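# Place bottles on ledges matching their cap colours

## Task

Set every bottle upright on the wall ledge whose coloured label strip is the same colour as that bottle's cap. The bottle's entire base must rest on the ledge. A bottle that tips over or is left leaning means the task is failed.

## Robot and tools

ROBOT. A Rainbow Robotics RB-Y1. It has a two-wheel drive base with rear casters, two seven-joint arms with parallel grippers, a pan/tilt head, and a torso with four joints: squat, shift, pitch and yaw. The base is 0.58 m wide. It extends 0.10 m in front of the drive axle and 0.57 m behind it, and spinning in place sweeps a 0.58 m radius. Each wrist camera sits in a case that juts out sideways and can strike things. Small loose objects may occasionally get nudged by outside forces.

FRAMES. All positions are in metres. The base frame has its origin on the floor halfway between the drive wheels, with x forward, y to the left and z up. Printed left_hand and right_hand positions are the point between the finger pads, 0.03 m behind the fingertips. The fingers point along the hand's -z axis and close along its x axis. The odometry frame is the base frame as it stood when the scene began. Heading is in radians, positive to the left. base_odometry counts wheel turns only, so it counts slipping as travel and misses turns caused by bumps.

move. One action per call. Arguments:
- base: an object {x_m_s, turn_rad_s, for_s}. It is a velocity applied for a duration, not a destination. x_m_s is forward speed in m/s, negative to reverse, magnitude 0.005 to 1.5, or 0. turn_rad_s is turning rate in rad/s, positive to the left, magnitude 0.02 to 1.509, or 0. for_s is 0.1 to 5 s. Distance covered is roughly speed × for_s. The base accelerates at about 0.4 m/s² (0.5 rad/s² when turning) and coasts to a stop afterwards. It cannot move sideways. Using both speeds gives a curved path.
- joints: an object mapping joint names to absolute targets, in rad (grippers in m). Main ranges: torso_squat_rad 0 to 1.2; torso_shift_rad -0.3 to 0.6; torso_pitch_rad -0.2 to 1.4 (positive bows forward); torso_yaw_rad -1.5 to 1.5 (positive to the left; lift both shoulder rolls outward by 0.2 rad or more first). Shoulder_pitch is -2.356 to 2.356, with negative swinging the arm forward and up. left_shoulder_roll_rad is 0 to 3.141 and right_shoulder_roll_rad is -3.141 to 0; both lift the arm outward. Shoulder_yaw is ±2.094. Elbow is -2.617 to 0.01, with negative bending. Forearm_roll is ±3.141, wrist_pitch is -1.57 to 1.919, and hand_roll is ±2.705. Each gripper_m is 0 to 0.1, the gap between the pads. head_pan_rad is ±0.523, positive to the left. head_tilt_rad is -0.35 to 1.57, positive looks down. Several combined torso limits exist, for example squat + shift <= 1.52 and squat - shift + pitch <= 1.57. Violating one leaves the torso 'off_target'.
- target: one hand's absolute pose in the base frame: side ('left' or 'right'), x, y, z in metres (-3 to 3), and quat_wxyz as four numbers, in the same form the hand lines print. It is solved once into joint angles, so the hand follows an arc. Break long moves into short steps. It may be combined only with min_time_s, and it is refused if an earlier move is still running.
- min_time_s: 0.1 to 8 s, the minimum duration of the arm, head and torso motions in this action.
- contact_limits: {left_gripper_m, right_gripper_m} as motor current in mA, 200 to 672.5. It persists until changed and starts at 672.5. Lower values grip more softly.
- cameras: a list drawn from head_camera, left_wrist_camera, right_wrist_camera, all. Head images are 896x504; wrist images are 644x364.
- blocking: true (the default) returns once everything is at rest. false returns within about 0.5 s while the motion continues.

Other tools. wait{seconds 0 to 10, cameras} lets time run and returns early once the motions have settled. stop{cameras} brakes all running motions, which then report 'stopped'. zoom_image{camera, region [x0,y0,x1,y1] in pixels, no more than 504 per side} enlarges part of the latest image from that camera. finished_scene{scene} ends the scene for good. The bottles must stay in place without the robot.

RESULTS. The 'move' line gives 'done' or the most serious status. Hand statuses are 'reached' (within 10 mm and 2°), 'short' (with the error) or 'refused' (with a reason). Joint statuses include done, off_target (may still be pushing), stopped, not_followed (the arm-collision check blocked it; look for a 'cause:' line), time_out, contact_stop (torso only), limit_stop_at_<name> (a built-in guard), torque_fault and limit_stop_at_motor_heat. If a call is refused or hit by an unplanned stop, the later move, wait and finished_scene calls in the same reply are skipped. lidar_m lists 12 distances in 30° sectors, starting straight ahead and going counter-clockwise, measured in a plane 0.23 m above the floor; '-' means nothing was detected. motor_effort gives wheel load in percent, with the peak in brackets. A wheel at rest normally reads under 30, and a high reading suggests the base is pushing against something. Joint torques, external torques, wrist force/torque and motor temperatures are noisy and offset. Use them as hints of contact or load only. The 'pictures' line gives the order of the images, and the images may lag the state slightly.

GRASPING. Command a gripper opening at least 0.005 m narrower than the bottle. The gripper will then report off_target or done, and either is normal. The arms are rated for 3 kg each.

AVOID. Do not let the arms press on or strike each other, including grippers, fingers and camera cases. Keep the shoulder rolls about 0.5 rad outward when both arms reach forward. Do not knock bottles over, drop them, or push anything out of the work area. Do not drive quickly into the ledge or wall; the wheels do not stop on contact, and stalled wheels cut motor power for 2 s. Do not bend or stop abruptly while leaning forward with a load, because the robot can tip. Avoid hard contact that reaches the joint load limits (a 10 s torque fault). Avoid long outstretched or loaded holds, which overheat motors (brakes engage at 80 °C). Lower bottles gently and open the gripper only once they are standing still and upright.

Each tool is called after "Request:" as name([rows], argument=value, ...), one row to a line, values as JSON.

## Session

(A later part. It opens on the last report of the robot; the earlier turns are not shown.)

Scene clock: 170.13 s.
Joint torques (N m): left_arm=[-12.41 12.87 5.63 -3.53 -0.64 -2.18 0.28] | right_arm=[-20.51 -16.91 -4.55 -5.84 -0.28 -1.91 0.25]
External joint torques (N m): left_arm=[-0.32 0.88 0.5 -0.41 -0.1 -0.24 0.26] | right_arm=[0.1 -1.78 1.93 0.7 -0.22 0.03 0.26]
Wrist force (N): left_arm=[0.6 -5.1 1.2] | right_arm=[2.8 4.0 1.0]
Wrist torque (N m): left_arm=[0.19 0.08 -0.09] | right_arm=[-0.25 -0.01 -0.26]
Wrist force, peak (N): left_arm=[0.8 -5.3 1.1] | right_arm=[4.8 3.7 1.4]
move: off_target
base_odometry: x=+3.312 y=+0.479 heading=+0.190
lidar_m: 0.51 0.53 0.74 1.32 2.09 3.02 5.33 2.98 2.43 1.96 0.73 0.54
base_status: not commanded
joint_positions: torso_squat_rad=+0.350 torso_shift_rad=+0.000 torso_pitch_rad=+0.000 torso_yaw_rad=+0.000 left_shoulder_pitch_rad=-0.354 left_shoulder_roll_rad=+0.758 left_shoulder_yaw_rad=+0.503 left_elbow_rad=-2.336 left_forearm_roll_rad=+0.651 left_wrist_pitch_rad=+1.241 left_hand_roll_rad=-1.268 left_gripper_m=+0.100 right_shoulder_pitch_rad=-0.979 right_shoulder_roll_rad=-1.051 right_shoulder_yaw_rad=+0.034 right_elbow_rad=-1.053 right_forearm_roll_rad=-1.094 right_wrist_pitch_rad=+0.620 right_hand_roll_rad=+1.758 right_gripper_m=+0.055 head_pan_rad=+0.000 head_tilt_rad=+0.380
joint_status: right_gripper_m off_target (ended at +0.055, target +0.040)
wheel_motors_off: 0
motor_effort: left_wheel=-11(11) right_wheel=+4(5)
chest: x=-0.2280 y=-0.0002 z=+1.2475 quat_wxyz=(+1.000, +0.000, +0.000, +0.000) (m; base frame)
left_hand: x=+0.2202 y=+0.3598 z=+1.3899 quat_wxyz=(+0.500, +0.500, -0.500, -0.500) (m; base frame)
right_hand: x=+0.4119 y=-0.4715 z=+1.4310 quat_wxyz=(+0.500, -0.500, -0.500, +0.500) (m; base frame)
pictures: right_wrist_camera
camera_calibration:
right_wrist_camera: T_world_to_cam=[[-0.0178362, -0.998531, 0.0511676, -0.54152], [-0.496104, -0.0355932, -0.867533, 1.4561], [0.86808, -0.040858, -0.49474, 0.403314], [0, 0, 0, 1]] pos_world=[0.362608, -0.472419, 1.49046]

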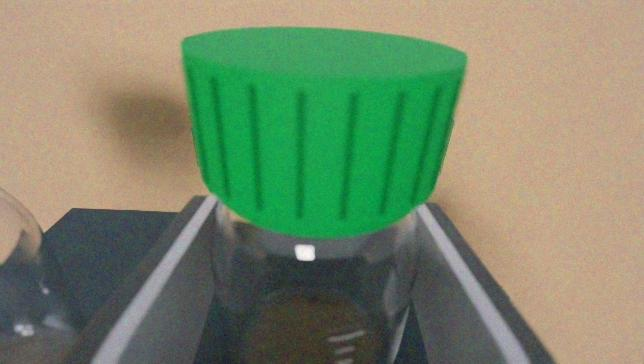

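Request:
move(target={"side": "right", "x": 0.412, "y": -0.4715, "z": 1.474, "quat_wxyz": [0.5, -0.5, -0.5, 0.5]}, min_time_s=0.8)

Request:
move(target={"side": "right", "x": 0.355, "y": -0.471, "z": 1.476, "quat_wxyz": [0.5, -0.5, -0.5, 0.5]}, min_time_s=0.7, cameras=["right_wrist_camera"])

Request:
move(target={"side": "right", "x": 0.27, "y": -0.45, "z": 1.465, "quat_wxyz": [0.5, -0.5, -0.5, 0.5]}, min_time_s=0.7)

Request:
move(target={"side": "right", "x": 0.23, "y": -0.34, "z": 1.41, "quat_wxyz": [0.5, -0.5, -0.5, 0.5]}, min_time_s=0.9)

Scene clock: 173.20 s.
Joint torques (N m): left_arm=[-12.47 12.68 5.66 -3.44 -0.69 -2.22 0.39] | right_arm=[-22.78 -16.3 -3.32 -6.44 -0.04 -1.83 -0.04]
External joint torques (N m): left_arm=[-0.38 0.68 0.53 -0.32 -0.16 -0.28 0.38] | right_arm=[-1.79 -2.7 2.31 0.25 0.08 0.1 -0.03]
Wrist force (N): left_arm=[0.7 -5.0 1.3] | right_arm=[3.3 6.4 0.1]
Wrist torque (N m): left_arm=[0.17 0.07 -0.10] | right_arm=[-0.25 0.07 -0.30]
Wrist force, peak (N): left_arm=[1.0 -5.5 1.3] | right_arm=[3.3 7.2 0.8]
move: done
base_odometry: x=+3.312 y=+0.479 heading=+0.190
lidar_m: 0.51 0.53 0.74 1.32 2.09 3.02 5.33 2.96 2.43 1.95 0.72 0.53
base_status: not commanded
joint_positions: torso_squat_rad=+0.350 torso_shift_rad=+0.000 torso_pitch_rad=+0.000 torso_yaw_rad=+0.000 left_shoulder_pitch_rad=-0.354 left_shoulder_roll_rad=+0.758 left_shoulder_yaw_rad=+0.503 left_elbow_rad=-2.336 left_forearm_roll_rad=+0.651 left_wrist_pitch_rad=+1.241 left_hand_roll_rad=-1.268 left_gripper_m=+0.100 right_shoulder_pitch_rad=-1.130 right_shoulder_roll_rad=-1.065 right_shoulder_yaw_rad=+0.058 right_elbow_rad=-0.954 right_forearm_roll_rad=-1.095 right_wrist_pitch_rad=+0.689 right_hand_roll_rad=+1.789 right_gripper_m=+0.055 head_pan_rad=+0.000 head_tilt_rad=+0.380
joint_status: all done
wheel_motors_off: 0
motor_effort: left_wheel=-11(11) right_wheel=+4(6)
chest: x=-0.2280 y=-0.0003 z=+1.2475 quat_wxyz=(+1.000, +0.000, +0.000, +0.000) (m; base frame)
left_hand: x=+0.2202 y=+0.3597 z=+1.3900 quat_wxyz=(+0.500, +0.500, -0.500, -0.500) (m; base frame)
right_hand: x=+0.4116 y=-0.4711 z=+1.4736 quat_wxyz=(+0.500, -0.501, -0.500, +0.499) (m; base frame)
right_hand_status: reached (checked arc, planned for 0.8 s): 1 mm and 0.1 deg off.
pictures: none

Scene clock: 174.40 s.
Joint torques (N m): left_arm=[-12.08 12.76 5.34 -3.71 -0.59 -2.19 0.41] | right_arm=[-18.09 -17.65 -7.73 -4.84 0.15 -2.08 0.07]
External joint torques (N m): left_arm=[0.01 0.77 0.2 -0.59 -0.05 -0.25 0.4] | right_arm=[-0.53 -1.68 0.1 -0.28 -0.03 -0.11 0.07]
Wrist force (N): left_arm=[0.8 -5.1 1.2] | right_arm=[2.9 6.4 0.7]
Wrist torque (N m): left_arm=[0.19 0.07 -0.10] | right_arm=[-0.29 0.04 -0.11]
Wrist force, peak (N): left_arm=[0.6 -5.3 1.3] | right_arm=[4.7 7.1 -0.4]
move: done
base_odometry: x=+3.312 y=+0.479 heading=+0.190
lidar_m: 0.51 0.54 0.74 1.32 2.08 3.02 5.33 2.98 2.43 1.95 0.72 0.54
base_status: not commanded
joint_positions: torso_squat_rad=+0.350 torso_shift_rad=+0.000 torso_pitch_rad=+0.000 torso_yaw_rad=+0.000 left_shoulder_pitch_rad=-0.354 left_shoulder_roll_rad=+0.758 left_shoulder_yaw_rad=+0.503 left_elbow_rad=-2.336 left_forearm_roll_rad=+0.651 left_wrist_pitch_rad=+1.241 left_hand_roll_rad=-1.268 left_gripper_m=+0.100 right_shoulder_pitch_rad=-0.859 right_shoulder_roll_rad=-1.215 right_shoulder_yaw_rad=-0.036 right_elbow_rad=-1.322 right_forearm_roll_rad=-1.092 right_wrist_pitch_rad=+0.750 right_hand_roll_rad=+1.547 right_gripper_m=+0.055 head_pan_rad=+0.000 head_tilt_rad=+0.380
joint_status: all done
wheel_motors_off: 0
motor_effort: left_wheel=-10(11) right_wheel=+4(6)
chest: x=-0.2280 y=-0.0002 z=+1.2475 quat_wxyz=(+1.000, +0.000, +0.000, +0.000) (m; base frame)
left_hand: x=+0.2202 y=+0.3598 z=+1.3899 quat_wxyz=(+0.500, +0.500, -0.500, -0.500) (m; base frame)
right_hand: x=+0.3551 y=-0.4706 z=+1.4762 quat_wxyz=(+0.498, -0.498, -0.501, +0.503) (m; base frame)
right_hand_status: reached (checked arc, planned for 0.7 s): 0 mm and 0.4 deg off.
pictures: right_wrist_camera
camera_calibration:
right_wrist_camera: T_world_to_cam=[[-0.00975795, -0.998552, 0.0528946, -0.549363], [-0.497868, -0.0410229, -0.866282, 1.46326], [0.867198, -0.0347877, -0.496747, 0.481123], [0, 0, 0, 1]] pos_world=[0.305923, -0.471803, 1.53565]

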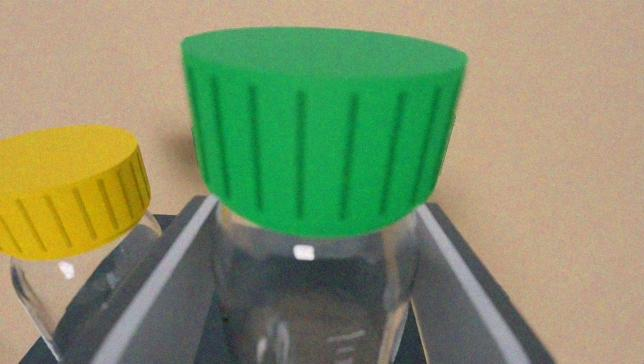

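Scene clock: 175.80 s.
Joint torques (N m): left_arm=[-12.44 12.85 5.21 -3.33 -0.67 -2.04 0.4] | right_arm=[-12.08 -19.66 -9.02 -1.59 0.51 -1.87 0.22]
External joint torques (N m): left_arm=[-0.35 0.85 0.08 -0.2 -0.13 -0.1 0.39] | right_arm=[0.13 -1.81 0.42 0.14 -0.1 -0.02 0.23]
Wrist force (N): left_arm=[0.7 -4.9 0.9] | right_arm=[3.2 6.3 -0.8]
Wrist torque (N m): left_arm=[0.17 0.07 -0.10] | right_arm=[-0.29 0.10 -0.14]
Wrist force, peak (N): left_arm=[0.7 -5.6 0.6] | right_arm=[3.1 7.5 0.1]
move: done
base_odometry: x=+3.312 y=+0.479 heading=+0.190
lidar_m: 0.51 0.54 0.74 1.32 2.09 3.02 5.33 2.97 2.43 1.95 0.73 0.53
base_status: not commanded
joint_positions: torso_squat_rad=+0.350 torso_shift_rad=+0.000 torso_pitch_rad=+0.000 torso_yaw_rad=+0.000 left_shoulder_pitch_rad=-0.354 left_shoulder_roll_rad=+0.758 left_shoulder_yaw_rad=+0.503 left_elbow_rad=-2.336 left_forearm_roll_rad=+0.651 left_wrist_pitch_rad=+1.241 left_hand_roll_rad=-1.268 left_gripper_m=+0.100 right_shoulder_pitch_rad=-0.356 right_shoulder_roll_rad=-1.357 right_shoulder_yaw_rad=-0.365 right_elbow_rad=-1.803 right_forearm_roll_rad=-1.044 right_wrist_pitch_rad=+0.787 right_hand_roll_rad=+1.213 right_gripper_m=+0.055 head_pan_rad=+0.000 head_tilt_rad=+0.380
joint_status: all done
wheel_motors_off: 0
motor_effort: left_wheel=-10(11) right_wheel=+4(5)
chest: x=-0.2280 y=-0.0002 z=+1.2475 quat_wxyz=(+1.000, +0.000, +0.000, +0.000) (m; base frame)
left_hand: x=+0.2202 y=+0.3598 z=+1.3899 quat_wxyz=(+0.500, +0.500, -0.500, -0.500) (m; base frame)
right_hand: x=+0.2698 y=-0.4502 z=+1.4652 quat_wxyz=(+0.500, -0.499, -0.500, +0.501) (m; base frame)
right_hand_status: reached (checked arc, planned for 0.8 s): 0 mm and 0.2 deg off.
pictures: none

Scene clock: 177.23 s.
Joint torques (N m): left_arm=[-12.47 12.64 5.25 -3.37 -0.61 -2.06 0.48] | right_arm=[-10.83 -14.89 -7.71 -0.76 1.3 -1.88 0.19]
External joint torques (N m): left_arm=[-0.38 0.64 0.12 -0.24 -0.07 -0.13 0.47] | right_arm=[0.16 -0.98 1.04 -0.21 0.02 -0.52 0.19]
Wrist force (N): left_arm=[0.7 -4.8 1.2] | right_arm=[2.7 5.7 0.8]
Wrist torque (N m): left_arm=[0.16 0.07 -0.09] | right_arm=[-0.16 0.09 -0.13]
Wrist force, peak (N): left_arm=[0.7 -5.5 1.0] | right_arm=[2.6 8.2 0.0]
move: done
base_odometry: x=+3.312 y=+0.479 heading=+0.190
lidar_m: 0.51 0.53 0.74 1.32 2.08 3.02 5.33 2.97 2.44 1.95 0.73 0.53
base_status: not commanded
joint_positions: torso_squat_rad=+0.350 torso_shift_rad=+0.000 torso_pitch_rad=+0.000 torso_yaw_rad=+0.000 left_shoulder_pitch_rad=-0.354 left_shoulder_roll_rad=+0.758 left_shoulder_yaw_rad=+0.503 left_elbow_rad=-2.336 left_forearm_roll_rad=+0.651 left_wrist_pitch_rad=+1.241 left_hand_roll_rad=-1.268 left_gripper_m=+0.100 right_shoulder_pitch_rad=-0.270 right_shoulder_roll_rad=-1.225 right_shoulder_yaw_rad=-0.301 right_elbow_rad=-2.320 right_forearm_roll_rad=-0.596 right_wrist_pitch_rad=+1.030 right_hand_roll_rad=+0.759 right_gripper_m=+0.055 head_pan_rad=+0.000 head_tilt_rad=+0.380
joint_status: all done
wheel_motors_off: 0
motor_effort: left_wheel=-11(11) right_wheel=+4(6)
chest: x=-0.2280 y=-0.0002 z=+1.2475 quat_wxyz=(+1.000, +0.000, +0.000, +0.000) (m; base frame)
left_hand: x=+0.2202 y=+0.3598 z=+1.3899 quat_wxyz=(+0.500, +0.500, -0.500, -0.500) (m; base frame)
right_hand: x=+0.2299 y=-0.3401 z=+1.4102 quat_wxyz=(+0.500, -0.500, -0.500, +0.500) (m; base frame)
right_hand_status: reached (checked arc, planned for 0.9 s): 0 mm and 0.1 deg off.
pictures: none

Request:
move(target={"side": "right", "x": 0.225, "y": -0.2, "z": 1.39, "quat_wxyz": [0.430459, -0.430459, -0.560986, 0.560986]}, min_time_s=0.9)

Request:
move(target={"side": "right", "x": 0.266, "y": -0.082, "z": 1.382, "quat_wxyz": [0.3536, -0.3536, -0.6124, 0.6124]}, min_time_s=0.9, cameras=["head_camera", "right_wrist_camera"])

Scene clock: 179.00 s.
Joint torques (N m): left_arm=[-12.51 12.63 5.53 -3.46 -0.72 -2.11 0.37] | right_arm=[-13.83 -11.57 -7.16 -0.58 1.58 -1.22 -0.07]
External joint torques (N m): left_arm=[-0.42 0.63 0.39 -0.33 -0.18 -0.17 0.36] | right_arm=[-0.84 -1.19 1.39 -0.13 0.17 -0.01 -0.07]
Wrist force (N): left_arm=[0.6 -5.1 1.0] | right_arm=[2.9 6.0 1.2]
Wrist torque (N m): left_arm=[0.17 0.06 -0.09] | right_arm=[-0.20 0.06 -0.10]
Wrist force, peak (N): left_arm=[0.7 -5.5 1.0] | right_arm=[3.4 7.3 1.3]
move: done
base_odometry: x=+3.312 y=+0.479 heading=+0.190
lidar_m: 0.51 0.54 0.75 1.32 2.09 3.03 5.33 2.97 2.43 1.95 0.74 0.54
base_status: not commanded
joint_positions: torso_squat_rad=+0.350 torso_shift_rad=+0.000 torso_pitch_rad=+0.000 torso_yaw_rad=+0.000 left_shoulder_pitch_rad=-0.354 left_shoulder_roll_rad=+0.758 left_shoulder_yaw_rad=+0.503 left_elbow_rad=-2.336 left_forearm_roll_rad=+0.651 left_wrist_pitch_rad=+1.241 left_hand_roll_rad=-1.268 left_gripper_m=+0.100 right_shoulder_pitch_rad=-0.553 right_shoulder_roll_rad=-1.121 right_shoulder_yaw_rad=+0.068 right_elbow_rad=-2.439 right_forearm_roll_rad=-0.494 right_wrist_pitch_rad=+1.073 right_hand_roll_rad=+0.660 right_gripper_m=+0.055 head_pan_rad=+0.000 head_tilt_rad=+0.380
joint_status: all done
wheel_motors_off: 0
motor_effort: left_wheel=-11(11) right_wheel=+4(5)
chest: x=-0.2280 y=-0.0002 z=+1.2475 quat_wxyz=(+1.000, +0.000, +0.000, +0.000) (m; base frame)
left_hand: x=+0.2202 y=+0.3598 z=+1.3899 quat_wxyz=(+0.500, +0.500, -0.500, -0.500) (m; base frame)
right_hand: x=+0.2246 y=-0.2000 z=+1.3902 quat_wxyz=(+0.429, -0.429, -0.562, +0.562) (m; base frame)
right_hand_status: reached (checked arc, planned for 0.9 s): 0 mm and 0.3 deg off.
pictures: none

Scene clock: 180.23 s.
Joint torques (N m): left_arm=[-12.41 12.65 5.14 -3.44 -0.6 -2.07 0.35] | right_arm=[-18.94 -9.11 -7.57 -2.23 1.3 -1.56 -0.08]
External joint torques (N m): left_arm=[-0.32 0.65 0.01 -0.32 -0.06 -0.14 0.34] | right_arm=[-1.69 -1.35 1.73 -0.07 0.15 -0.13 -0.08]
Wrist force (N): left_arm=[0.5 -5.1 1.0] | right_arm=[2.7 6.0 0.9]
Wrist torque (N m): left_arm=[0.19 0.05 -0.10] | right_arm=[-0.20 0.05 -0.28]
Wrist force, peak (N): left_arm=[0.8 -5.5 1.1] | right_arm=[3.9 6.2 -0.2]
move: done
base_odometry: x=+3.312 y=+0.479 heading=+0.190
lidar_m: 0.51 0.54 0.75 1.32 2.09 3.02 5.33 2.98 2.43 1.95 0.73 0.53
base_status: not commanded
joint_positions: torso_squat_rad=+0.350 torso_shift_rad=+0.000 torso_pitch_rad=+0.000 torso_yaw_rad=+0.000 left_shoulder_pitch_rad=-0.354 left_shoulder_roll_rad=+0.758 left_shoulder_yaw_rad=+0.503 left_elbow_rad=-2.336 left_forearm_roll_rad=+0.651 left_wrist_pitch_rad=+1.241 left_hand_roll_rad=-1.268 left_gripper_m=+0.100 right_shoulder_pitch_rad=-0.834 right_shoulder_roll_rad=-0.867 right_shoulder_yaw_rad=+0.360 right_elbow_rad=-2.186 right_forearm_roll_rad=-0.493 right_wrist_pitch_rad=+0.923 right_hand_roll_rad=+0.808 right_gripper_m=+0.055 head_pan_rad=+0.000 head_tilt_rad=+0.380
joint_status: all done
wheel_motors_off: 0
motor_effort: left_wheel=-11(11) right_wheel=+5(5)
chest: x=-0.2280 y=-0.0002 z=+1.2475 quat_wxyz=(+1.000, +0.000, +0.000, +0.000) (m; base frame)
left_hand: x=+0.2202 y=+0.3598 z=+1.3899 quat_wxyz=(+0.500, +0.500, -0.500, -0.500) (m; base frame)
right_hand: x=+0.2660 y=-0.0821 z=+1.3818 quat_wxyz=(+0.354, -0.353, -0.612, +0.612) (m; base frame)
right_hand_status: reached (checked arc, planned for 0.9 s): 0 mm and 0.0 deg off.
pictures: head_camera, right_wrist_camera
camera_calibration:
head_camera: T_world_to_cam=[[-0.0271754, -0.999329, 0.0245733, -0.0367805], [-0.336808, -0.0139915, -0.941469, 1.35192], [0.941181, -0.0338613, -0.336202, 0.623546], [0, 0, 0, 1]] pos_world=[-0.132531, 0.0032737, 1.48333]
right_wrist_camera: T_world_to_cam=[[0.484566, -0.873248, 0.0513278, -0.276335], [-0.412065, -0.279626, -0.867186, 1.31199], [0.771621, 0.399058, -0.495332, 0.584119], [0, 0, 0, 1]] pos_world=[0.223808, -0.107539, 1.44125]

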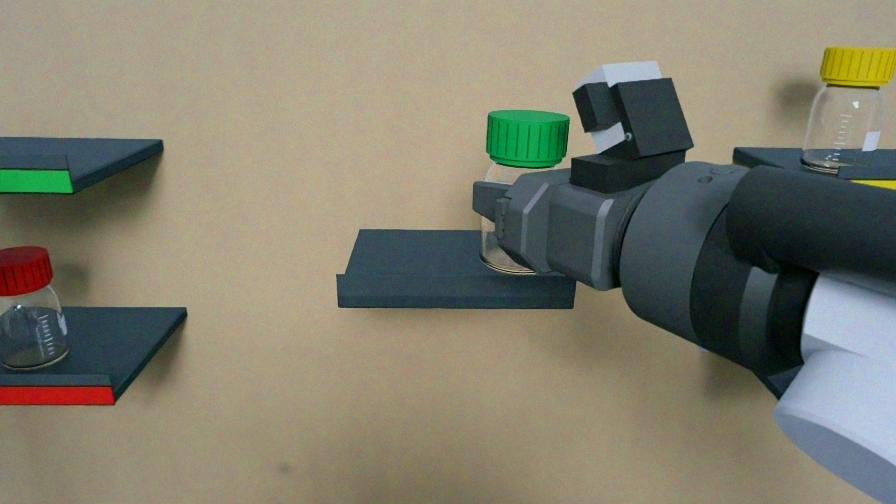

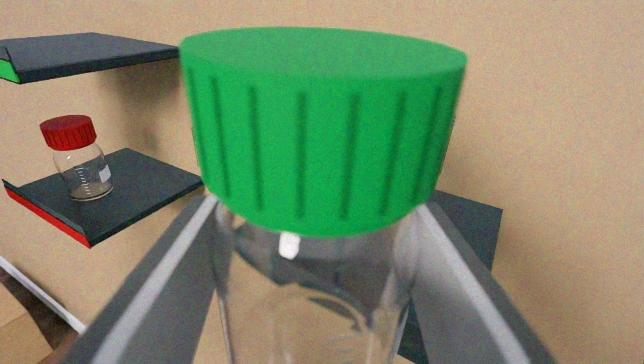

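Good. Continue onto gray.

Request:
move(target={"side": "right", "x": 0.309, "y": -0.057, "z": 1.382, "quat_wxyz": [0.3536, -0.3536, -0.6124, 0.6124]}, min_time_s=0.6)

Request:
move(target={"side": "right", "x": 0.3524, "y": -0.032, "z": 1.382, "quat_wxyz": [0.3536, -0.3536, -0.6124, 0.6124]}, min_time_s=0.6)

Request:
move(target={"side": "right", "x": 0.3957, "y": -0.007, "z": 1.381, "quat_wxyz": [0.3536, -0.3536, -0.6124, 0.6124]}, min_time_s=0.6)

Request:
move(target={"side": "right", "x": 0.3957, "y": -0.007, "z": 1.341, "quat_wxyz": [0.3536, -0.3536, -0.6124, 0.6124]}, min_time_s=0.8, cameras=["head_camera", "right_wrist_camera"])

Scene clock: 181.73 s.
Joint torques (N m): left_arm=[-12.53 12.76 5.24 -3.35 -0.66 -2.12 0.37] | right_arm=[-20.94 -8.72 -8.25 -3.08 1.28 -1.76 0.01]
External joint torques (N m): left_arm=[-0.44 0.77 0.11 -0.23 -0.12 -0.18 0.36] | right_arm=[-1.52 -1.4 1.3 0.04 0.24 -0.25 0.02]
Wrist force (N): left_arm=[0.8 -5.1 1.0] | right_arm=[3.8 6.4 -0.4]
Wrist torque (N m): left_arm=[0.20 0.09 -0.09] | right_arm=[-0.25 0.16 -0.29]
Wrist force, peak (N): left_arm=[0.7 -5.3 1.6] | right_arm=[2.8 7.2 0.1]
move: done
base_odometry: x=+3.312 y=+0.479 heading=+0.190
lidar_m: 0.52 0.53 0.75 1.32 2.08 3.02 5.32 2.97 2.43 1.95 0.73 0.54
base_status: not commanded
joint_positions: torso_squat_rad=+0.350 torso_shift_rad=+0.000 torso_pitch_rad=+0.000 torso_yaw_rad=+0.000 left_shoulder_pitch_rad=-0.354 left_shoulder_roll_rad=+0.758 left_shoulder_yaw_rad=+0.503 left_elbow_rad=-2.336 left_forearm_roll_rad=+0.651 left_wrist_pitch_rad=+1.241 left_hand_roll_rad=-1.268 left_gripper_m=+0.100 right_shoulder_pitch_rad=-0.940 right_shoulder_roll_rad=-0.756 right_shoulder_yaw_rad=+0.430 right_elbow_rad=-1.980 right_forearm_roll_rad=-0.461 right_wrist_pitch_rad=+0.862 right_hand_roll_rad=+0.866 right_gripper_m=+0.055 head_pan_rad=+0.000 head_tilt_rad=+0.380
joint_status: all done
wheel_motors_off: 0
motor_effort: left_wheel=-10(11) right_wheel=+4(5)
chest: x=-0.2280 y=-0.0002 z=+1.2475 quat_wxyz=(+1.000, +0.000, +0.000, +0.000) (m; base frame)
left_hand: x=+0.2202 y=+0.3598 z=+1.3899 quat_wxyz=(+0.500, +0.500, -0.500, -0.500) (m; base frame)
right_hand: x=+0.3082 y=-0.0574 z=+1.3816 quat_wxyz=(+0.354, -0.354, -0.612, +0.612) (m; base frame)
right_hand_status: reached (checked arc, planned for 0.6 s): 1 mm and 0.0 deg off.
pictures: none

Scene clock: 183.00 s.
Joint torques (N m): left_arm=[-12.27 13.01 5.42 -3.2 -0.63 -2.09 0.39] | right_arm=[-22.3 -8.66 -8.08 -3.95 1 -1.72 -0.13]
External joint torques (N m): left_arm=[-0.18 1.01 0.28 -0.07 -0.09 -0.15 0.38] | right_arm=[-0.75 -1.51 1.43 0.09 0.09 -0.13 -0.12]
Wrist force (N): left_arm=[0.7 -5.3 1.4] | right_arm=[3.0 6.7 0.7]
Wrist torque (N m): left_arm=[0.22 0.06 -0.10] | right_arm=[-0.23 0.05 -0.29]
Wrist force, peak (N): left_arm=[0.5 -5.6 1.1] | right_arm=[4.1 7.1 0.7]
move: done
base_odometry: x=+3.312 y=+0.479 heading=+0.190
lidar_m: 0.51 0.54 0.74 1.32 2.09 3.02 5.32 2.97 2.44 1.95 0.73 0.54
base_status: not commanded
joint_positions: torso_squat_rad=+0.350 torso_shift_rad=+0.000 torso_pitch_rad=+0.000 torso_yaw_rad=+0.000 left_shoulder_pitch_rad=-0.354 left_shoulder_roll_rad=+0.758 left_shoulder_yaw_rad=+0.503 left_elbow_rad=-2.336 left_forearm_roll_rad=+0.651 left_wrist_pitch_rad=+1.241 left_hand_roll_rad=-1.268 left_gripper_m=+0.100 right_shoulder_pitch_rad=-1.049 right_shoulder_roll_rad=-0.647 right_shoulder_yaw_rad=+0.481 right_elbow_rad=-1.736 right_forearm_roll_rad=-0.452 right_wrist_pitch_rad=+0.768 right_hand_roll_rad=+0.932 right_gripper_m=+0.055 head_pan_rad=+0.000 head_tilt_rad=+0.380
joint_status: all done
wheel_motors_off: 0
motor_effort: left_wheel=-11(11) right_wheel=+5(5)
chest: x=-0.2280 y=-0.0002 z=+1.2475 quat_wxyz=(+1.000, +0.000, +0.000, +0.000) (m; base frame)
left_hand: x=+0.2203 y=+0.3598 z=+1.3899 quat_wxyz=(+0.500, +0.500, -0.500, -0.500) (m; base frame)
right_hand: x=+0.3525 y=-0.0321 z=+1.3818 quat_wxyz=(+0.354, -0.353, -0.612, +0.612) (m; base frame)
right_hand_status: reached (checked arc, planned for 0.6 s): 0 mm and 0.0 deg off.
pictures: none

Scene clock: 184.40 s.
Joint torques (N m): left_arm=[-12.73 12.68 5.31 -3.08 -0.51 -2.13 0.44] | right_arm=[-24.13 -8.75 -6.91 -4.5 0.73 -1.71 0.12]
External joint torques (N m): left_arm=[-0.64 0.68 0.18 0.05 0.03 -0.2 0.43] | right_arm=[-0.64 -1.45 2.1 0.4 -0.01 -0.04 0.13]
Wrist force (N): left_arm=[0.4 -4.9 1.3] | right_arm=[3.0 6.0 0.8]
Wrist torque (N m): left_arm=[0.16 0.04 -0.09] | right_arm=[-0.23 0.09 -0.32]
Wrist force, peak (N): left_arm=[0.8 -5.3 1.2] | right_arm=[3.1 7.6 2.1]
move: done
base_odometry: x=+3.312 y=+0.479 heading=+0.190
lidar_m: 0.51 0.53 0.75 1.32 2.08 3.02 5.32 2.98 2.43 1.96 0.73 0.53
base_status: not commanded
joint_positions: torso_squat_rad=+0.350 torso_shift_rad=+0.000 torso_pitch_rad=+0.000 torso_yaw_rad=+0.000 left_shoulder_pitch_rad=-0.354 left_shoulder_roll_rad=+0.758 left_shoulder_yaw_rad=+0.503 left_elbow_rad=-2.336 left_forearm_roll_rad=+0.651 left_wrist_pitch_rad=+1.241 left_hand_roll_rad=-1.268 left_gripper_m=+0.100 right_shoulder_pitch_rad=-1.164 right_shoulder_roll_rad=-0.540 right_shoulder_yaw_rad=+0.519 right_elbow_rad=-1.458 right_forearm_roll_rad=-0.467 right_wrist_pitch_rad=+0.649 right_hand_roll_rad=+1.006 right_gripper_m=+0.055 head_pan_rad=+0.000 head_tilt_rad=+0.380
joint_status: all done
wheel_motors_off: 0
motor_effort: left_wheel=-11(11) right_wheel=+4(6)
chest: x=-0.2279 y=-0.0002 z=+1.2475 quat_wxyz=(+1.000, +0.000, +0.000, +0.000) (m; base frame)
left_hand: x=+0.2203 y=+0.3598 z=+1.3899 quat_wxyz=(+0.500, +0.500, -0.500, -0.500) (m; base frame)
right_hand: x=+0.3957 y=-0.0071 z=+1.3809 quat_wxyz=(+0.354, -0.354, -0.612, +0.612) (m; base frame)
right_hand_status: reached (checked arc, planned for 0.6 s): 0 mm and 0.0 deg off.
pictures: none

Scene clock: 185.53 s.
Joint torques (N m): left_arm=[-12.43 12.66 5.43 -3.15 -0.59 -2.14 0.37] | right_arm=[-23.05 -6.72 -7.13 -5.85 0.91 -1.96 -0.11]
External joint torques (N m): left_arm=[-0.33 0.67 0.3 -0.02 -0.06 -0.2 0.36] | right_arm=[0.15 0.05 1.79 -0.31 0.19 -0.31 -0.1]
Wrist force (N): left_arm=[0.9 -5.2 1.4] | right_arm=[3.2 5.9 0.5]
Wrist torque (N m): left_arm=[0.19 0.12 -0.09] | right_arm=[-0.24 0.07 -0.15]
Wrist force, peak (N): left_arm=[1.1 -5.4 1.1] | right_arm=[3.0 7.2 0.7]
move: done
base_odometry: x=+3.312 y=+0.479 heading=+0.190
lidar_m: 0.51 0.54 0.74 1.32 2.08 3.02 5.33 2.98 2.44 1.96 0.73 0.54
base_status: not commanded
joint_positions: torso_squat_rad=+0.350 torso_shift_rad=+0.000 torso_pitch_rad=+0.000 torso_yaw_rad=+0.000 left_shoulder_pitch_rad=-0.354 left_shoulder_roll_rad=+0.758 left_shoulder_yaw_rad=+0.503 left_elbow_rad=-2.336 left_forearm_roll_rad=+0.651 left_wrist_pitch_rad=+1.241 left_hand_roll_rad=-1.268 left_gripper_m=+0.100 right_shoulder_pitch_rad=-1.070 right_shoulder_roll_rad=-0.512 right_shoulder_yaw_rad=+0.529 right_elbow_rad=-1.477 right_forearm_roll_rad=-0.385 right_wrist_pitch_rad=+0.592 right_hand_roll_rad=+0.988 right_gripper_m=+0.055 head_pan_rad=+0.000 head_tilt_rad=+0.380
joint_status: all done
wheel_motors_off: 0
motor_effort: left_wheel=-11(11) right_wheel=+4(5)
chest: x=-0.2279 y=-0.0002 z=+1.2475 quat_wxyz=(+1.000, +0.000, +0.000, +0.000) (m; base frame)
left_hand: x=+0.2203 y=+0.3598 z=+1.3899 quat_wxyz=(+0.500, +0.500, -0.500, -0.500) (m; base frame)
right_hand: x=+0.3958 y=-0.0072 z=+1.3410 quat_wxyz=(+0.354, -0.354, -0.612, +0.612) (m; base frame)
right_hand_status: reached (checked arc, planned for 0.8 s): 0 mm and 0.0 deg off.
pictures: head_camera, right_wrist_camera
camera_calibration:
head_camera: T_world_to_cam=[[-0.0271741, -0.999329, 0.0245768, -0.0367854], [-0.336808, -0.0139952, -0.941469, 1.35192], [0.941181, -0.0338613, -0.336202, 0.623546], [0, 0, 0, 1]] pos_world=[-0.132531, 0.00327371, 1.48333]
right_wrist_camera: T_world_to_cam=[[0.48453, -0.87326, 0.051448, -0.271887], [-0.411977, -0.279678, -0.867211, 1.35104], [0.77169, 0.398995, -0.495275, 0.433758], [0, 0, 0, 1]] pos_world=[0.353608, -0.0326396, 1.40045]

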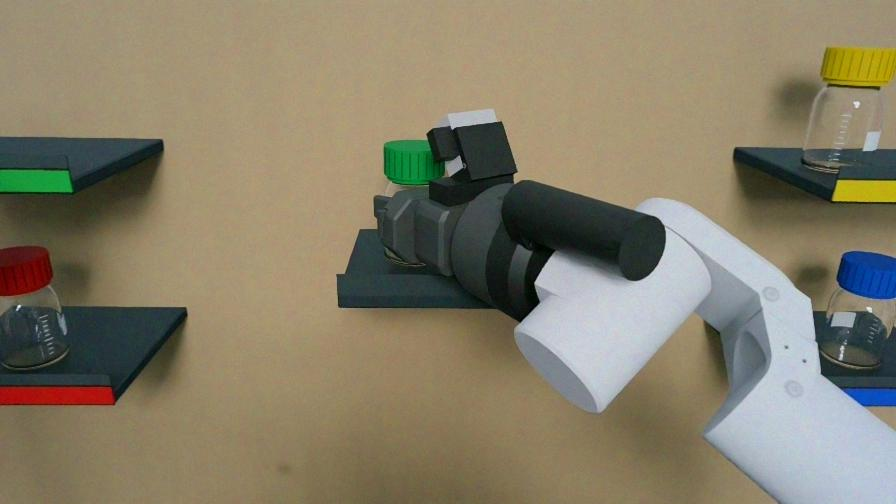

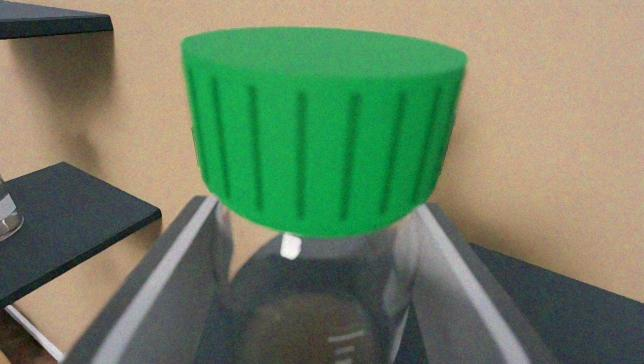

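Request:
move(target={"side": "right", "x": 0.3957, "y": -0.007, "z": 1.335, "quat_wxyz": [0.3536, -0.3536, -0.6124, 0.6124]}, min_time_s=0.5)

Request:
move(target={"side": "right", "x": 0.3957, "y": -0.007, "z": 1.3315, "quat_wxyz": [0.3536, -0.3536, -0.6124, 0.6124]}, min_time_s=0.5)

Scene clock: 186.80 s.
Joint torques (N m): left_arm=[-12.8 12.72 5.47 -2.94 -0.76 -2.14 0.48] | right_arm=[-22.59 -6.07 -6.39 -5.74 0.98 -2.24 -0.26]
External joint torques (N m): left_arm=[-0.71 0.72 0.34 0.18 -0.22 -0.2 0.46] | right_arm=[0.56 0.61 2.5 -0.09 0.28 -0.59 -0.25]
Wrist force (N): left_arm=[0.5 -5.0 1.2] | right_arm=[3.5 6.6 0.7]
Wrist torque (N m): left_arm=[0.18 0.07 -0.10] | right_arm=[-0.36 0.12 -0.11]
Wrist force, peak (N): left_arm=[0.7 -5.4 1.3] | right_arm=[3.2 7.0 0.4]
move: done
base_odometry: x=+3.312 y=+0.479 heading=+0.190
lidar_m: 0.51 0.54 0.75 1.32 2.08 3.02 5.32 2.97 2.43 1.95 0.73 0.54
base_status: not commanded
joint_positions: torso_squat_rad=+0.350 torso_shift_rad=+0.000 torso_pitch_rad=+0.000 torso_yaw_rad=+0.000 left_shoulder_pitch_rad=-0.354 left_shoulder_roll_rad=+0.758 left_shoulder_yaw_rad=+0.503 left_elbow_rad=-2.336 left_forearm_roll_rad=+0.651 left_wrist_pitch_rad=+1.241 left_hand_roll_rad=-1.268 left_gripper_m=+0.100 right_shoulder_pitch_rad=-1.056 right_shoulder_roll_rad=-0.507 right_shoulder_yaw_rad=+0.530 right_elbow_rad=-1.478 right_forearm_roll_rad=-0.373 right_wrist_pitch_rad=+0.583 right_hand_roll_rad=+0.987 right_gripper_m=+0.055 head_pan_rad=+0.000 head_tilt_rad=+0.380
joint_status: all done
wheel_motors_off: 0
motor_effort: left_wheel=-11(11) right_wheel=+4(5)
chest: x=-0.2279 y=-0.0002 z=+1.2475 quat_wxyz=(+1.000, +0.000, +0.000, +0.000) (m; base frame)
left_hand: x=+0.2203 y=+0.3598 z=+1.3899 quat_wxyz=(+0.500, +0.500, -0.500, -0.500) (m; base frame)
right_hand: x=+0.3958 y=-0.0072 z=+1.3351 quat_wxyz=(+0.354, -0.354, -0.612, +0.612) (m; base frame)
right_hand_status: reached (checked arc, planned for 0.5 s): 0 mm and 0.0 deg off.
pictures: none

Scene clock: 187.63 s.
Joint torques (N m): left_arm=[-12.55 13.04 5.31 -3.09 -0.58 -1.9 0.5] | right_arm=[-21.64 -5.83 -6.4 -5.94 0.61 -1.83 -0.18]
External joint torques (N m): left_arm=[-0.46 1.04 0.17 0.04 -0.04 0.03 0.48] | right_arm=[1.48 0.79 2.47 -0.22 -0.09 -0.19 -0.17]
Wrist force (N): left_arm=[0.4 -5.2 1.2] | right_arm=[2.8 3.2 0.2]
Wrist torque (N m): left_arm=[0.21 0.04 -0.08] | right_arm=[-0.21 0.15 -0.03]
Wrist force, peak (N): left_arm=[0.8 -5.4 1.2] | right_arm=[3.1 6.7 0.6]
move: done
base_odometry: x=+3.312 y=+0.479 heading=+0.190
lidar_m: 0.51 0.54 0.75 1.32 2.09 3.02 5.32 2.97 2.43 1.96 0.74 0.54
base_status: not commanded
joint_positions: torso_squat_rad=+0.350 torso_shift_rad=+0.000 torso_pitch_rad=+0.000 torso_yaw_rad=+0.000 left_shoulder_pitch_rad=-0.354 left_shoulder_roll_rad=+0.758 left_shoulder_yaw_rad=+0.503 left_elbow_rad=-2.336 left_forearm_roll_rad=+0.651 left_wrist_pitch_rad=+1.241 left_hand_roll_rad=-1.268 left_gripper_m=+0.100 right_shoulder_pitch_rad=-1.048 right_shoulder_roll_rad=-0.504 right_shoulder_yaw_rad=+0.530 right_elbow_rad=-1.478 right_forearm_roll_rad=-0.366 right_wrist_pitch_rad=+0.577 right_hand_roll_rad=+0.986 right_gripper_m=+0.055 head_pan_rad=+0.000 head_tilt_rad=+0.380
joint_status: all done
wheel_motors_off: 0
motor_effort: left_wheel=-10(11) right_wheel=+4(5)
chest: x=-0.2279 y=-0.0002 z=+1.2475 quat_wxyz=(+1.000, +0.000, +0.000, +0.000) (m; base frame)
left_hand: x=+0.2203 y=+0.3598 z=+1.3899 quat_wxyz=(+0.500, +0.500, -0.500, -0.500) (m; base frame)
right_hand: x=+0.3958 y=-0.0072 z=+1.3318 quat_wxyz=(+0.354, -0.354, -0.612, +0.612) (m; base frame)
right_hand_status: reached (checked arc, planned for 0.5 s): 0 mm and 0.0 deg off.
pictures: none

Request:
move(joints={"right_gripper_m": 0.085}, cameras=["right_wrist_camera"])

Request:
move(target={"side": "right", "x": 0.344, "y": -0.037, "z": 1.335, "quat_wxyz": [0.3536, -0.3536, -0.6124, 0.6124]}, min_time_s=0.7)

Request:
move(target={"side": "right", "x": 0.26, "y": -0.085, "z": 1.35, "quat_wxyz": [0.3536, -0.3536, -0.6124, 0.6124]}, min_time_s=0.6, cameras=["right_wrist_camera"])

Request:
move(joints={"right_shoulder_pitch_rad": -0.270, "right_shoulder_roll_rad": -1.225, "right_shoulder_yaw_rad": -0.301, "right_elbow_rad": -2.320, "right_forearm_roll_rad": -0.596, "right_wrist_pitch_rad": 1.030, "right_hand_roll_rad": 0.759}, min_time_s=0.9)

Scene clock: 189.07 s.
Joint torques (N m): left_arm=[-12.69 13.13 5.44 -3.24 -0.64 -2.09 0.31] | right_arm=[-21.02 -6.26 -6.28 -5.72 0.55 -1.81 -0.15]
External joint torques (N m): left_arm=[-0.6 1.13 0.31 -0.11 -0.1 -0.16 0.3] | right_arm=[2.09 0.36 2.59 0 -0.15 -0.16 -0.14]
Wrist force (N): left_arm=[0.5 -5.2 1.0] | right_arm=[2.7 4.3 0.7]
Wrist torque (N m): left_arm=[0.20 0.05 -0.10] | right_arm=[-0.26 0.06 -0.09]
Wrist force, peak (N): left_arm=[0.9 -5.5 1.3] | right_arm=[3.6 5.4 0.6]
move: done
base_odometry: x=+3.312 y=+0.479 heading=+0.190
lidar_m: 0.51 0.54 0.74 1.31 2.08 3.02 5.32 2.98 2.42 1.95 0.73 0.53
base_status: not commanded
joint_positions: torso_squat_rad=+0.350 torso_shift_rad=+0.000 torso_pitch_rad=+0.000 torso_yaw_rad=+0.000 left_shoulder_pitch_rad=-0.354 left_shoulder_roll_rad=+0.758 left_shoulder_yaw_rad=+0.503 left_elbow_rad=-2.336 left_forearm_roll_rad=+0.651 left_wrist_pitch_rad=+1.241 left_hand_roll_rad=-1.268 left_gripper_m=+0.100 right_shoulder_pitch_rad=-1.048 right_shoulder_roll_rad=-0.504 right_shoulder_yaw_rad=+0.530 right_elbow_rad=-1.478 right_forearm_roll_rad=-0.366 right_wrist_pitch_rad=+0.577 right_hand_roll_rad=+0.986 right_gripper_m=+0.085 head_pan_rad=+0.000 head_tilt_rad=+0.380
joint_status: all done
wheel_motors_off: 0
motor_effort: left_wheel=-11(11) right_wheel=+4(5)
chest: x=-0.2279 y=-0.0002 z=+1.2475 quat_wxyz=(+1.000, +0.000, +0.000, +0.000) (m; base frame)
left_hand: x=+0.2203 y=+0.3598 z=+1.3899 quat_wxyz=(+0.500, +0.500, -0.500, -0.500) (m; base frame)
right_hand: x=+0.3958 y=-0.0072 z=+1.3318 quat_wxyz=(+0.354, -0.354, -0.612, +0.612) (m; base frame)
pictures: right_wrist_camera
camera_calibration:
right_wrist_camera: T_world_to_cam=[[0.484334, -0.873355, 0.0516869, -0.271545], [-0.411487, -0.279537, -0.867489, 1.34327], [0.772074, 0.398886, -0.494764, 0.428388], [0, 0, 0, 1]] pos_world=[0.353509, -0.03254, 1.39126]

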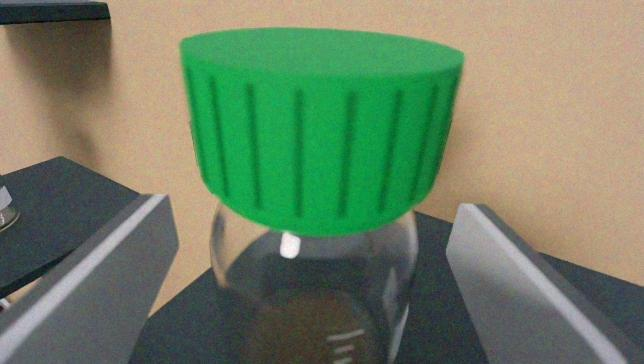

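Scene clock: 190.67 s.
Joint torques (N m): left_arm=[-12.35 12.5 5.23 -3.01 -0.54 -2.17 0.4] | right_arm=[-19.7 -7.42 -9.39 -4.53 1 -1.59 -0.15]
External joint torques (N m): left_arm=[-0.25 0.51 0.1 0.12 -0.01 -0.23 0.39] | right_arm=[0.97 -0.8 -0.01 0.33 0.12 -0.03 -0.14]
Wrist force (N): left_arm=[0.5 -5.2 0.9] | right_arm=[3.9 4.9 0.6]
Wrist torque (N m): left_arm=[0.21 0.05 -0.08] | right_arm=[-0.28 0.19 -0.10]
Wrist force, peak (N): left_arm=[0.6 -5.4 1.1] | right_arm=[4.8 4.9 1.5]
move: done
base_odometry: x=+3.312 y=+0.479 heading=+0.190
lidar_m: 0.51 0.54 0.74 1.32 2.08 3.02 5.33 2.98 2.43 1.96 0.73 0.53
base_status: not commanded
joint_positions: torso_squat_rad=+0.350 torso_shift_rad=+0.000 torso_pitch_rad=+0.000 torso_yaw_rad=+0.000 left_shoulder_pitch_rad=-0.354 left_shoulder_roll_rad=+0.758 left_shoulder_yaw_rad=+0.503 left_elbow_rad=-2.336 left_forearm_roll_rad=+0.651 left_wrist_pitch_rad=+1.241 left_hand_roll_rad=-1.268 left_gripper_m=+0.100 right_shoulder_pitch_rad=-0.906 right_shoulder_roll_rad=-0.630 right_shoulder_yaw_rad=+0.489 right_elbow_rad=-1.806 right_forearm_roll_rad=-0.351 right_wrist_pitch_rad=+0.716 right_hand_roll_rad=+0.914 right_gripper_m=+0.085 head_pan_rad=+0.000 head_tilt_rad=+0.380
joint_status: all done
wheel_motors_off: 0
motor_effort: left_wheel=-10(11) right_wheel=+4(5)
chest: x=-0.2280 y=-0.0002 z=+1.2475 quat_wxyz=(+1.000, +0.000, +0.000, +0.000) (m; base frame)
left_hand: x=+0.2202 y=+0.3598 z=+1.3899 quat_wxyz=(+0.500, +0.500, -0.500, -0.500) (m; base frame)
right_hand: x=+0.3440 y=-0.0369 z=+1.3350 quat_wxyz=(+0.353, -0.354, -0.612, +0.612) (m; base frame)
right_hand_status: reached (checked arc, planned for 0.7 s): 0 mm and 0.0 deg off.
pictures: none

Scene clock: 192.30 s.
Joint torques (N m): left_arm=[-12.47 13.27 5.26 -3.19 -0.6 -2.17 0.31] | right_arm=[-16.01 -7.8 -8.61 -2.71 0.99 -1.56 0.12]
External joint torques (N m): left_arm=[-0.38 1.28 0.13 -0.07 -0.07 -0.23 0.3] | right_arm=[0.54 -0.22 0.55 0.26 -0.13 -0.14 0.13]
Wrist force (N): left_arm=[0.8 -5.3 1.0] | right_arm=[3.4 4.6 -0.1]
Wrist torque (N m): left_arm=[0.22 0.10 -0.10] | right_arm=[-0.25 0.11 -0.12]
Wrist force, peak (N): left_arm=[0.7 -5.5 0.8] | right_arm=[4.7 4.8 0.5]
move: done
base_odometry: x=+3.312 y=+0.479 heading=+0.190
lidar_m: 0.51 0.54 0.74 1.32 2.09 3.02 5.33 2.97 2.43 1.96 0.73 0.54
base_status: not commanded
joint_positions: torso_squat_rad=+0.350 torso_shift_rad=+0.000 torso_pitch_rad=+0.000 torso_yaw_rad=+0.000 left_shoulder_pitch_rad=-0.354 left_shoulder_roll_rad=+0.758 left_shoulder_yaw_rad=+0.503 left_elbow_rad=-2.336 left_forearm_roll_rad=+0.651 left_wrist_pitch_rad=+1.241 left_hand_roll_rad=-1.268 left_gripper_m=+0.100 right_shoulder_pitch_rad=-0.723 right_shoulder_roll_rad=-0.847 right_shoulder_yaw_rad=+0.370 right_elbow_rad=-2.230 right_forearm_roll_rad=-0.411 right_wrist_pitch_rad=+0.878 right_hand_roll_rad=+0.808 right_gripper_m=+0.085 head_pan_rad=+0.000 head_tilt_rad=+0.380
joint_status: all done
wheel_motors_off: 0
motor_effort: left_wheel=-10(11) right_wheel=+4(6)
chest: x=-0.2280 y=-0.0002 z=+1.2475 quat_wxyz=(+1.000, +0.000, +0.000, +0.000) (m; base frame)
left_hand: x=+0.2202 y=+0.3598 z=+1.3900 quat_wxyz=(+0.500, +0.500, -0.500, -0.500) (m; base frame)
right_hand: x=+0.2603 y=-0.0844 z=+1.3500 quat_wxyz=(+0.353, -0.354, -0.612, +0.613) (m; base frame)
right_hand_status: reached (checked arc, planned for 0.8 s): 1 mm and 0.1 deg off.
pictures: right_wrist_camera
camera_calibration:
right_wrist_camera: T_world_to_cam=[[0.48486, -0.873011, 0.0525588, -0.275636], [-0.411293, -0.280638, -0.867226, 1.28123], [0.771848, 0.398866, -0.495133, 0.573294], [0, 0, 0, 1]] pos_world=[0.21811, -0.10974, 1.40946]

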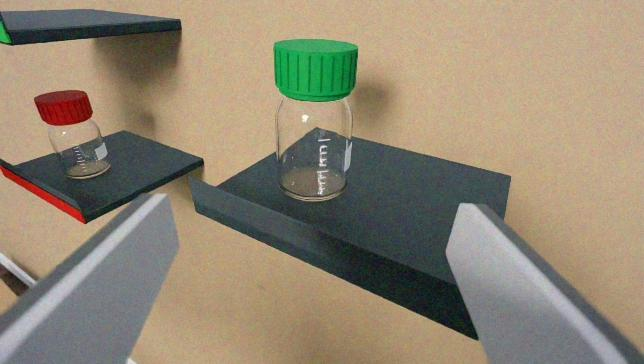

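Scene clock: 193.57 s.
Joint torques (N m): left_arm=[-12.65 12.99 5.29 -3.19 -0.47 -2.08 0.31] | right_arm=[-10.03 -14.88 -7.51 -0.85 1.16 -1.31 0.06]
External joint torques (N m): left_arm=[-0.56 0.99 0.15 -0.07 0.07 -0.15 0.3] | right_arm=[0.96 -0.98 1.24 -0.3 -0.12 0.05 0.07]
Wrist force (N): left_arm=[0.5 -5.0 0.9] | right_arm=[2.8 4.3 0.5]
Wrist torque (N m): left_arm=[0.19 0.06 -0.07] | right_arm=[-0.24 0.08 -0.12]
Wrist force, peak (N): left_arm=[0.8 -5.5 0.9] | right_arm=[3.3 5.7 0.5]
move: done
base_odometry: x=+3.312 y=+0.479 heading=+0.190
lidar_m: 0.51 0.54 0.74 1.32 2.08 3.02 5.32 2.98 2.43 1.95 0.73 0.54
base_status: not commanded
joint_positions: torso_squat_rad=+0.350 torso_shift_rad=+0.000 torso_pitch_rad=+0.000 torso_yaw_rad=+0.000 left_shoulder_pitch_rad=-0.354 left_shoulder_roll_rad=+0.758 left_shoulder_yaw_rad=+0.503 left_elbow_rad=-2.336 left_forearm_roll_rad=+0.651 left_wrist_pitch_rad=+1.241 left_hand_roll_rad=-1.268 left_gripper_m=+0.100 right_shoulder_pitch_rad=-0.270 right_shoulder_roll_rad=-1.225 right_shoulder_yaw_rad=-0.301 right_elbow_rad=-2.320 right_forearm_roll_rad=-0.596 right_wrist_pitch_rad=+1.030 right_hand_roll_rad=+0.759 right_gripper_m=+0.085 head_pan_rad=+0.000 head_tilt_rad=+0.380
joint_status: all done
wheel_motors_off: 0
motor_effort: left_wheel=-10(11) right_wheel=+4(5)
chest: x=-0.2280 y=-0.0002 z=+1.2475 quat_wxyz=(+1.000, +0.000, +0.000, +0.000) (m; base frame)
left_hand: x=+0.2201 y=+0.3598 z=+1.3900 quat_wxyz=(+0.500, +0.500, -0.500, -0.500) (m; base frame)
right_hand: x=+0.2297 y=-0.3399 z=+1.4105 quat_wxyz=(+0.499, -0.500, -0.501, +0.500) (m; base frame)
pictures: none

Request:
move(target={"side":"left","x":0.225,"y":0.18,"z":1.37,"quat_wxyz":[0.40558,0.40558,-0.57923,-0.57923]}, min_time_s=0.9)

Request:
move(target={"side":"left","x":0.27,"y":0.062,"z":1.35,"quat_wxyz":[0.40558,0.40558,-0.57923,-0.57923]}, min_time_s=0.8, cameras=["left_wrist_camera","head_camera"])

Scene clock: 196.80 s.
Joint torques (N m): left_arm=[-14.3 7.49 4.62 -3.7 -0.8 -2.02 0.42] | right_arm=[-9.77 -14.87 -7.62 -0.69 1.2 -1.3 -0.07]
External joint torques (N m): left_arm=[-0.36 0.21 -0.72 -0.55 -0.14 -0.13 0.4] | right_arm=[1.22 -0.97 1.13 -0.14 -0.08 0.06 -0.06]
Wrist force (N): left_arm=[1.1 -5.4 1.2] | right_arm=[3.2 4.3 0.1]
Wrist torque (N m): left_arm=[0.25 0.14 -0.10] | right_arm=[-0.22 0.10 -0.16]
Wrist force, peak (N): left_arm=[1.2 -5.9 0.8] | right_arm=[2.2 5.7 0.4]
move: done
base_odometry: x=+3.312 y=+0.479 heading=+0.190
lidar_m: 0.51 0.54 0.75 1.32 2.08 3.02 5.33 2.97 2.42 1.95 0.73 0.53
base_status: not commanded
joint_positions: torso_squat_rad=+0.350 torso_shift_rad=+0.000 torso_pitch_rad=+0.000 torso_yaw_rad=+0.000 left_shoulder_pitch_rad=-0.504 left_shoulder_roll_rad=+0.606 left_shoulder_yaw_rad=+0.124 left_elbow_rad=-2.435 left_forearm_roll_rad=+0.572 left_wrist_pitch_rad=+1.223 left_hand_roll_rad=-1.196 left_gripper_m=+0.100 right_shoulder_pitch_rad=-0.270 right_shoulder_roll_rad=-1.225 right_shoulder_yaw_rad=-0.301 right_elbow_rad=-2.320 right_forearm_roll_rad=-0.596 right_wrist_pitch_rad=+1.030 right_hand_roll_rad=+0.759 right_gripper_m=+0.085 head_pan_rad=+0.000 head_tilt_rad=+0.380
joint_status: all done
wheel_motors_off: 0
motor_effort: left_wheel=-10(11) right_wheel=+5(5)
chest: x=-0.2280 y=-0.0002 z=+1.2475 quat_wxyz=(+1.000, +0.000, +0.000, +0.000) (m; base frame)
left_hand: x=+0.2243 y=+0.1800 z=+1.3703 quat_wxyz=(+0.404, +0.405, -0.580, -0.580) (m; base frame)
left_hand_status: reached (checked arc, planned for 0.9 s): 1 mm and 0.3 deg off.
right_hand: x=+0.2297 y=-0.3398 z=+1.4105 quat_wxyz=(+0.499, -0.500, -0.501, +0.500) (m; base frame)
pictures: none

Scene clock: 198.33 s.
Joint torques (N m): left_arm=[-16.71 4.31 5.37 -4.81 -0.85 -1.98 0.35] | right_arm=[-9.88 -15.15 -7.81 -0.71 1.06 -1.04 -0.04]
External joint torques (N m): left_arm=[0.23 1.42 -0.08 0.47 -0.06 -0.16 0.34] | right_arm=[1.11 -1.25 0.94 -0.15 -0.21 0.32 -0.03]
Wrist force (N): left_arm=[0.8 -4.8 0.9] | right_arm=[2.9 5.1 0.6]
Wrist torque (N m): left_arm=[0.15 0.10 -0.09] | right_arm=[-0.33 0.08 -0.13]
Wrist force, peak (N): left_arm=[1.4 -5.8 0.5] | right_arm=[2.6 5.5 0.8]
move: done
base_odometry: x=+3.312 y=+0.479 heading=+0.190
lidar_m: 0.51 0.53 0.74 1.32 2.09 3.02 5.33 2.97 2.42 1.95 0.74 0.54
base_status: not commanded
joint_positions: torso_squat_rad=+0.350 torso_shift_rad=+0.000 torso_pitch_rad=+0.000 torso_yaw_rad=+0.000 left_shoulder_pitch_rad=-0.704 left_shoulder_roll_rad=+0.335 left_shoulder_yaw_rad=-0.256 left_elbow_rad=-2.219 left_forearm_roll_rad=+0.110 left_wrist_pitch_rad=+1.203 left_hand_roll_rad=-1.112 left_gripper_m=+0.100 right_shoulder_pitch_rad=-0.270 right_shoulder_roll_rad=-1.225 right_shoulder_yaw_rad=-0.301 right_elbow_rad=-2.320 right_forearm_roll_rad=-0.596 right_wrist_pitch_rad=+1.030 right_hand_roll_rad=+0.759 right_gripper_m=+0.085 head_pan_rad=+0.000 head_tilt_rad=+0.380
joint_status: all done
wheel_motors_off: 0
motor_effort: left_wheel=-10(11) right_wheel=+5(5)
chest: x=-0.2280 y=-0.0002 z=+1.2475 quat_wxyz=(+1.000, +0.000, +0.000, +0.000) (m; base frame)
left_hand: x=+0.2699 y=+0.0619 z=+1.3502 quat_wxyz=(+0.405, +0.406, -0.579, -0.579) (m; base frame)
left_hand_status: reached (checked arc, planned for 0.8 s): 0 mm and 0.0 deg off.
right_hand: x=+0.2298 y=-0.3398 z=+1.4105 quat_wxyz=(+0.499, -0.500, -0.501, +0.500) (m; base frame)
pictures: head_camera, left_wrist_camera
camera_calibration:
head_camera: T_world_to_cam=[[-0.0272714, -0.999325, 0.0246093, -0.0367492], [-0.336721, -0.0139963, -0.9415, 1.35195], [0.941209, -0.0339625, -0.336112, 0.623514], [0, 0, 0, 1]] pos_world=[-0.132631, 0.00337393, 1.48333]
left_wrist_camera: T_world_to_cam=[[-0.375961, -0.92662, -0.00526751, 0.164876], [-0.430858, 0.179841, -0.884318, 1.32652], [0.820375, -0.3302, -0.466855, 0.503607], [0, 0, 0, 1]] pos_world=[0.22038, 0.0805067, 1.40904]

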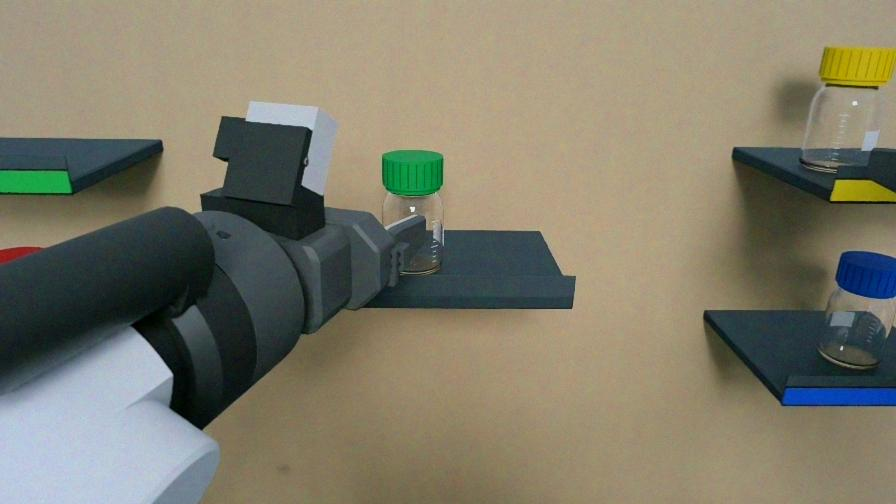

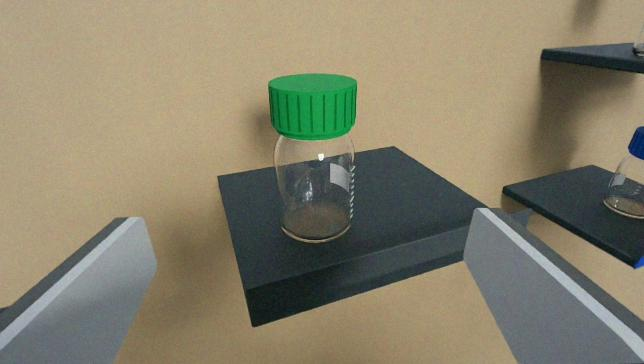

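Request:
move(target={"side":"left","x":0.30,"y":0.051,"z":1.336,"quat_wxyz":[0.40558,0.40558,-0.57923,-0.57923]}, min_time_s=0.6)

Request:
move(target={"side":"left","x":0.345,"y":0.0346,"z":1.335,"quat_wxyz":[0.40558,0.40558,-0.57923,-0.57923]}, min_time_s=0.7, cameras=["left_wrist_camera"])

Scene clock: 200.13 s.
Joint torques (N m): left_arm=[-19.65 2.92 4.16 -6.09 -1 -1.88 0.07] | right_arm=[-10.17 -15.06 -7.65 -0.48 1.15 -1.4 -0.03]
External joint torques (N m): left_arm=[-1.65 0.17 -1.46 0.15 -0.27 -0.06 0.06] | right_arm=[0.82 -1.16 1.1 0.07 -0.13 -0.04 -0.03]
Wrist force (N): left_arm=[0.8 -5.1 1.3] | right_arm=[2.9 4.4 0.8]
Wrist torque (N m): left_arm=[0.19 0.08 0.03] | right_arm=[-0.22 0.03 -0.13]
Wrist force, peak (N): left_arm=[0.8 -5.5 1.2] | right_arm=[3.0 5.4 0.9]
move: done
base_odometry: x=+3.312 y=+0.479 heading=+0.190
lidar_m: 0.52 0.54 0.74 1.32 2.09 3.02 5.33 2.97 2.43 1.96 0.73 0.53
base_status: not commanded
joint_positions: torso_squat_rad=+0.350 torso_shift_rad=+0.000 torso_pitch_rad=+0.000 torso_yaw_rad=+0.000 left_shoulder_pitch_rad=-0.719 left_shoulder_roll_rad=+0.309 left_shoulder_yaw_rad=-0.279 left_elbow_rad=-2.077 left_forearm_roll_rad=+0.082 left_wrist_pitch_rad=+1.083 left_hand_roll_rad=-1.116 left_gripper_m=+0.100 right_shoulder_pitch_rad=-0.270 right_shoulder_roll_rad=-1.225 right_shoulder_yaw_rad=-0.301 right_elbow_rad=-2.320 right_forearm_roll_rad=-0.596 right_wrist_pitch_rad=+1.030 right_hand_roll_rad=+0.759 right_gripper_m=+0.085 head_pan_rad=+0.000 head_tilt_rad=+0.380
joint_status: all done
wheel_motors_off: 0
motor_effort: left_wheel=-10(11) right_wheel=+5(6)
chest: x=-0.2280 y=-0.0002 z=+1.2475 quat_wxyz=(+1.000, +0.000, +0.000, +0.000) (m; base frame)
left_hand: x=+0.2998 y=+0.0513 z=+1.3361 quat_wxyz=(+0.406, +0.406, -0.579, -0.579) (m; base frame)
left_hand_status: reached (checked arc, planned for 0.6 s): 0 mm and 0.0 deg off.
right_hand: x=+0.2298 y=-0.3398 z=+1.4105 quat_wxyz=(+0.499, -0.500, -0.501, +0.500) (m; base frame)
pictures: none

Scene clock: 201.23 s.
Joint torques (N m): left_arm=[-20.99 3.41 4.17 -6.71 -0.71 -1.72 -0.12] | right_arm=[-10.18 -14.88 -7.57 -0.65 1.05 -1.5 0.08]
External joint torques (N m): left_arm=[-0.96 0.23 -1.64 0.38 -0.06 0.11 -0.13] | right_arm=[0.81 -0.98 1.18 -0.09 -0.22 -0.14 0.09]
Wrist force (N): left_arm=[0.6 -5.2 1.2] | right_arm=[2.9 4.7 0.3]
Wrist torque (N m): left_arm=[0.20 0.07 0.04] | right_arm=[-0.25 0.06 -0.18]
Wrist force, peak (N): left_arm=[1.0 -5.7 1.5] | right_arm=[3.8 4.5 1.6]
move: done
base_odometry: x=+3.312 y=+0.479 heading=+0.190
lidar_m: 0.51 0.54 0.75 1.32 2.08 3.03 5.33 2.97 2.43 1.96 0.73 0.54
base_status: not commanded
joint_positions: torso_squat_rad=+0.350 torso_shift_rad=+0.000 torso_pitch_rad=+0.000 torso_yaw_rad=+0.000 left_shoulder_pitch_rad=-0.820 left_shoulder_roll_rad=+0.273 left_shoulder_yaw_rad=-0.281 left_elbow_rad=-1.841 left_forearm_roll_rad=+0.075 left_wrist_pitch_rad=+0.954 left_hand_roll_rad=-1.121 left_gripper_m=+0.100 right_shoulder_pitch_rad=-0.270 right_shoulder_roll_rad=-1.225 right_shoulder_yaw_rad=-0.301 right_elbow_rad=-2.320 right_forearm_roll_rad=-0.596 right_wrist_pitch_rad=+1.030 right_hand_roll_rad=+0.759 right_gripper_m=+0.085 head_pan_rad=+0.000 head_tilt_rad=+0.380
joint_status: all done
wheel_motors_off: 0
motor_effort: left_wheel=-10(11) right_wheel=+4(6)
chest: x=-0.2280 y=-0.0002 z=+1.2475 quat_wxyz=(+1.000, +0.000, +0.000, +0.000) (m; base frame)
left_hand: x=+0.3450 y=+0.0347 z=+1.3353 quat_wxyz=(+0.405, +0.406, -0.579, -0.579) (m; base frame)
left_hand_status: reached (checked arc, planned for 0.7 s): 0 mm and 0.0 deg off.
right_hand: x=+0.2298 y=-0.3398 z=+1.4105 quat_wxyz=(+0.499, -0.500, -0.501, +0.500) (m; base frame)
pictures: left_wrist_camera
camera_calibration:
left_wrist_camera: T_world_to_cam=[[-0.375512, -0.926804, -0.0051026, 0.167437], [-0.4309, 0.179456, -0.884376, 1.35066], [0.820558, -0.329895, -0.466748, 0.425922], [0, 0, 0, 1]] pos_world=[0.29538, 0.0533064, 1.39414]

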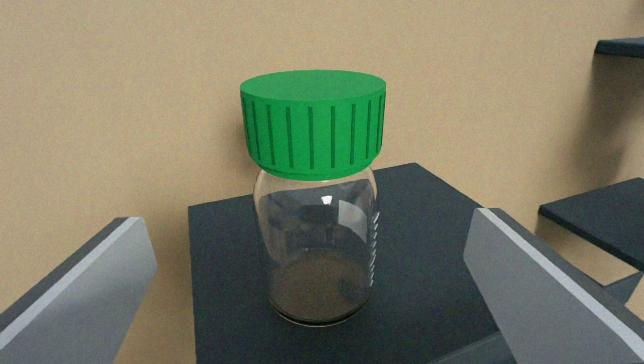

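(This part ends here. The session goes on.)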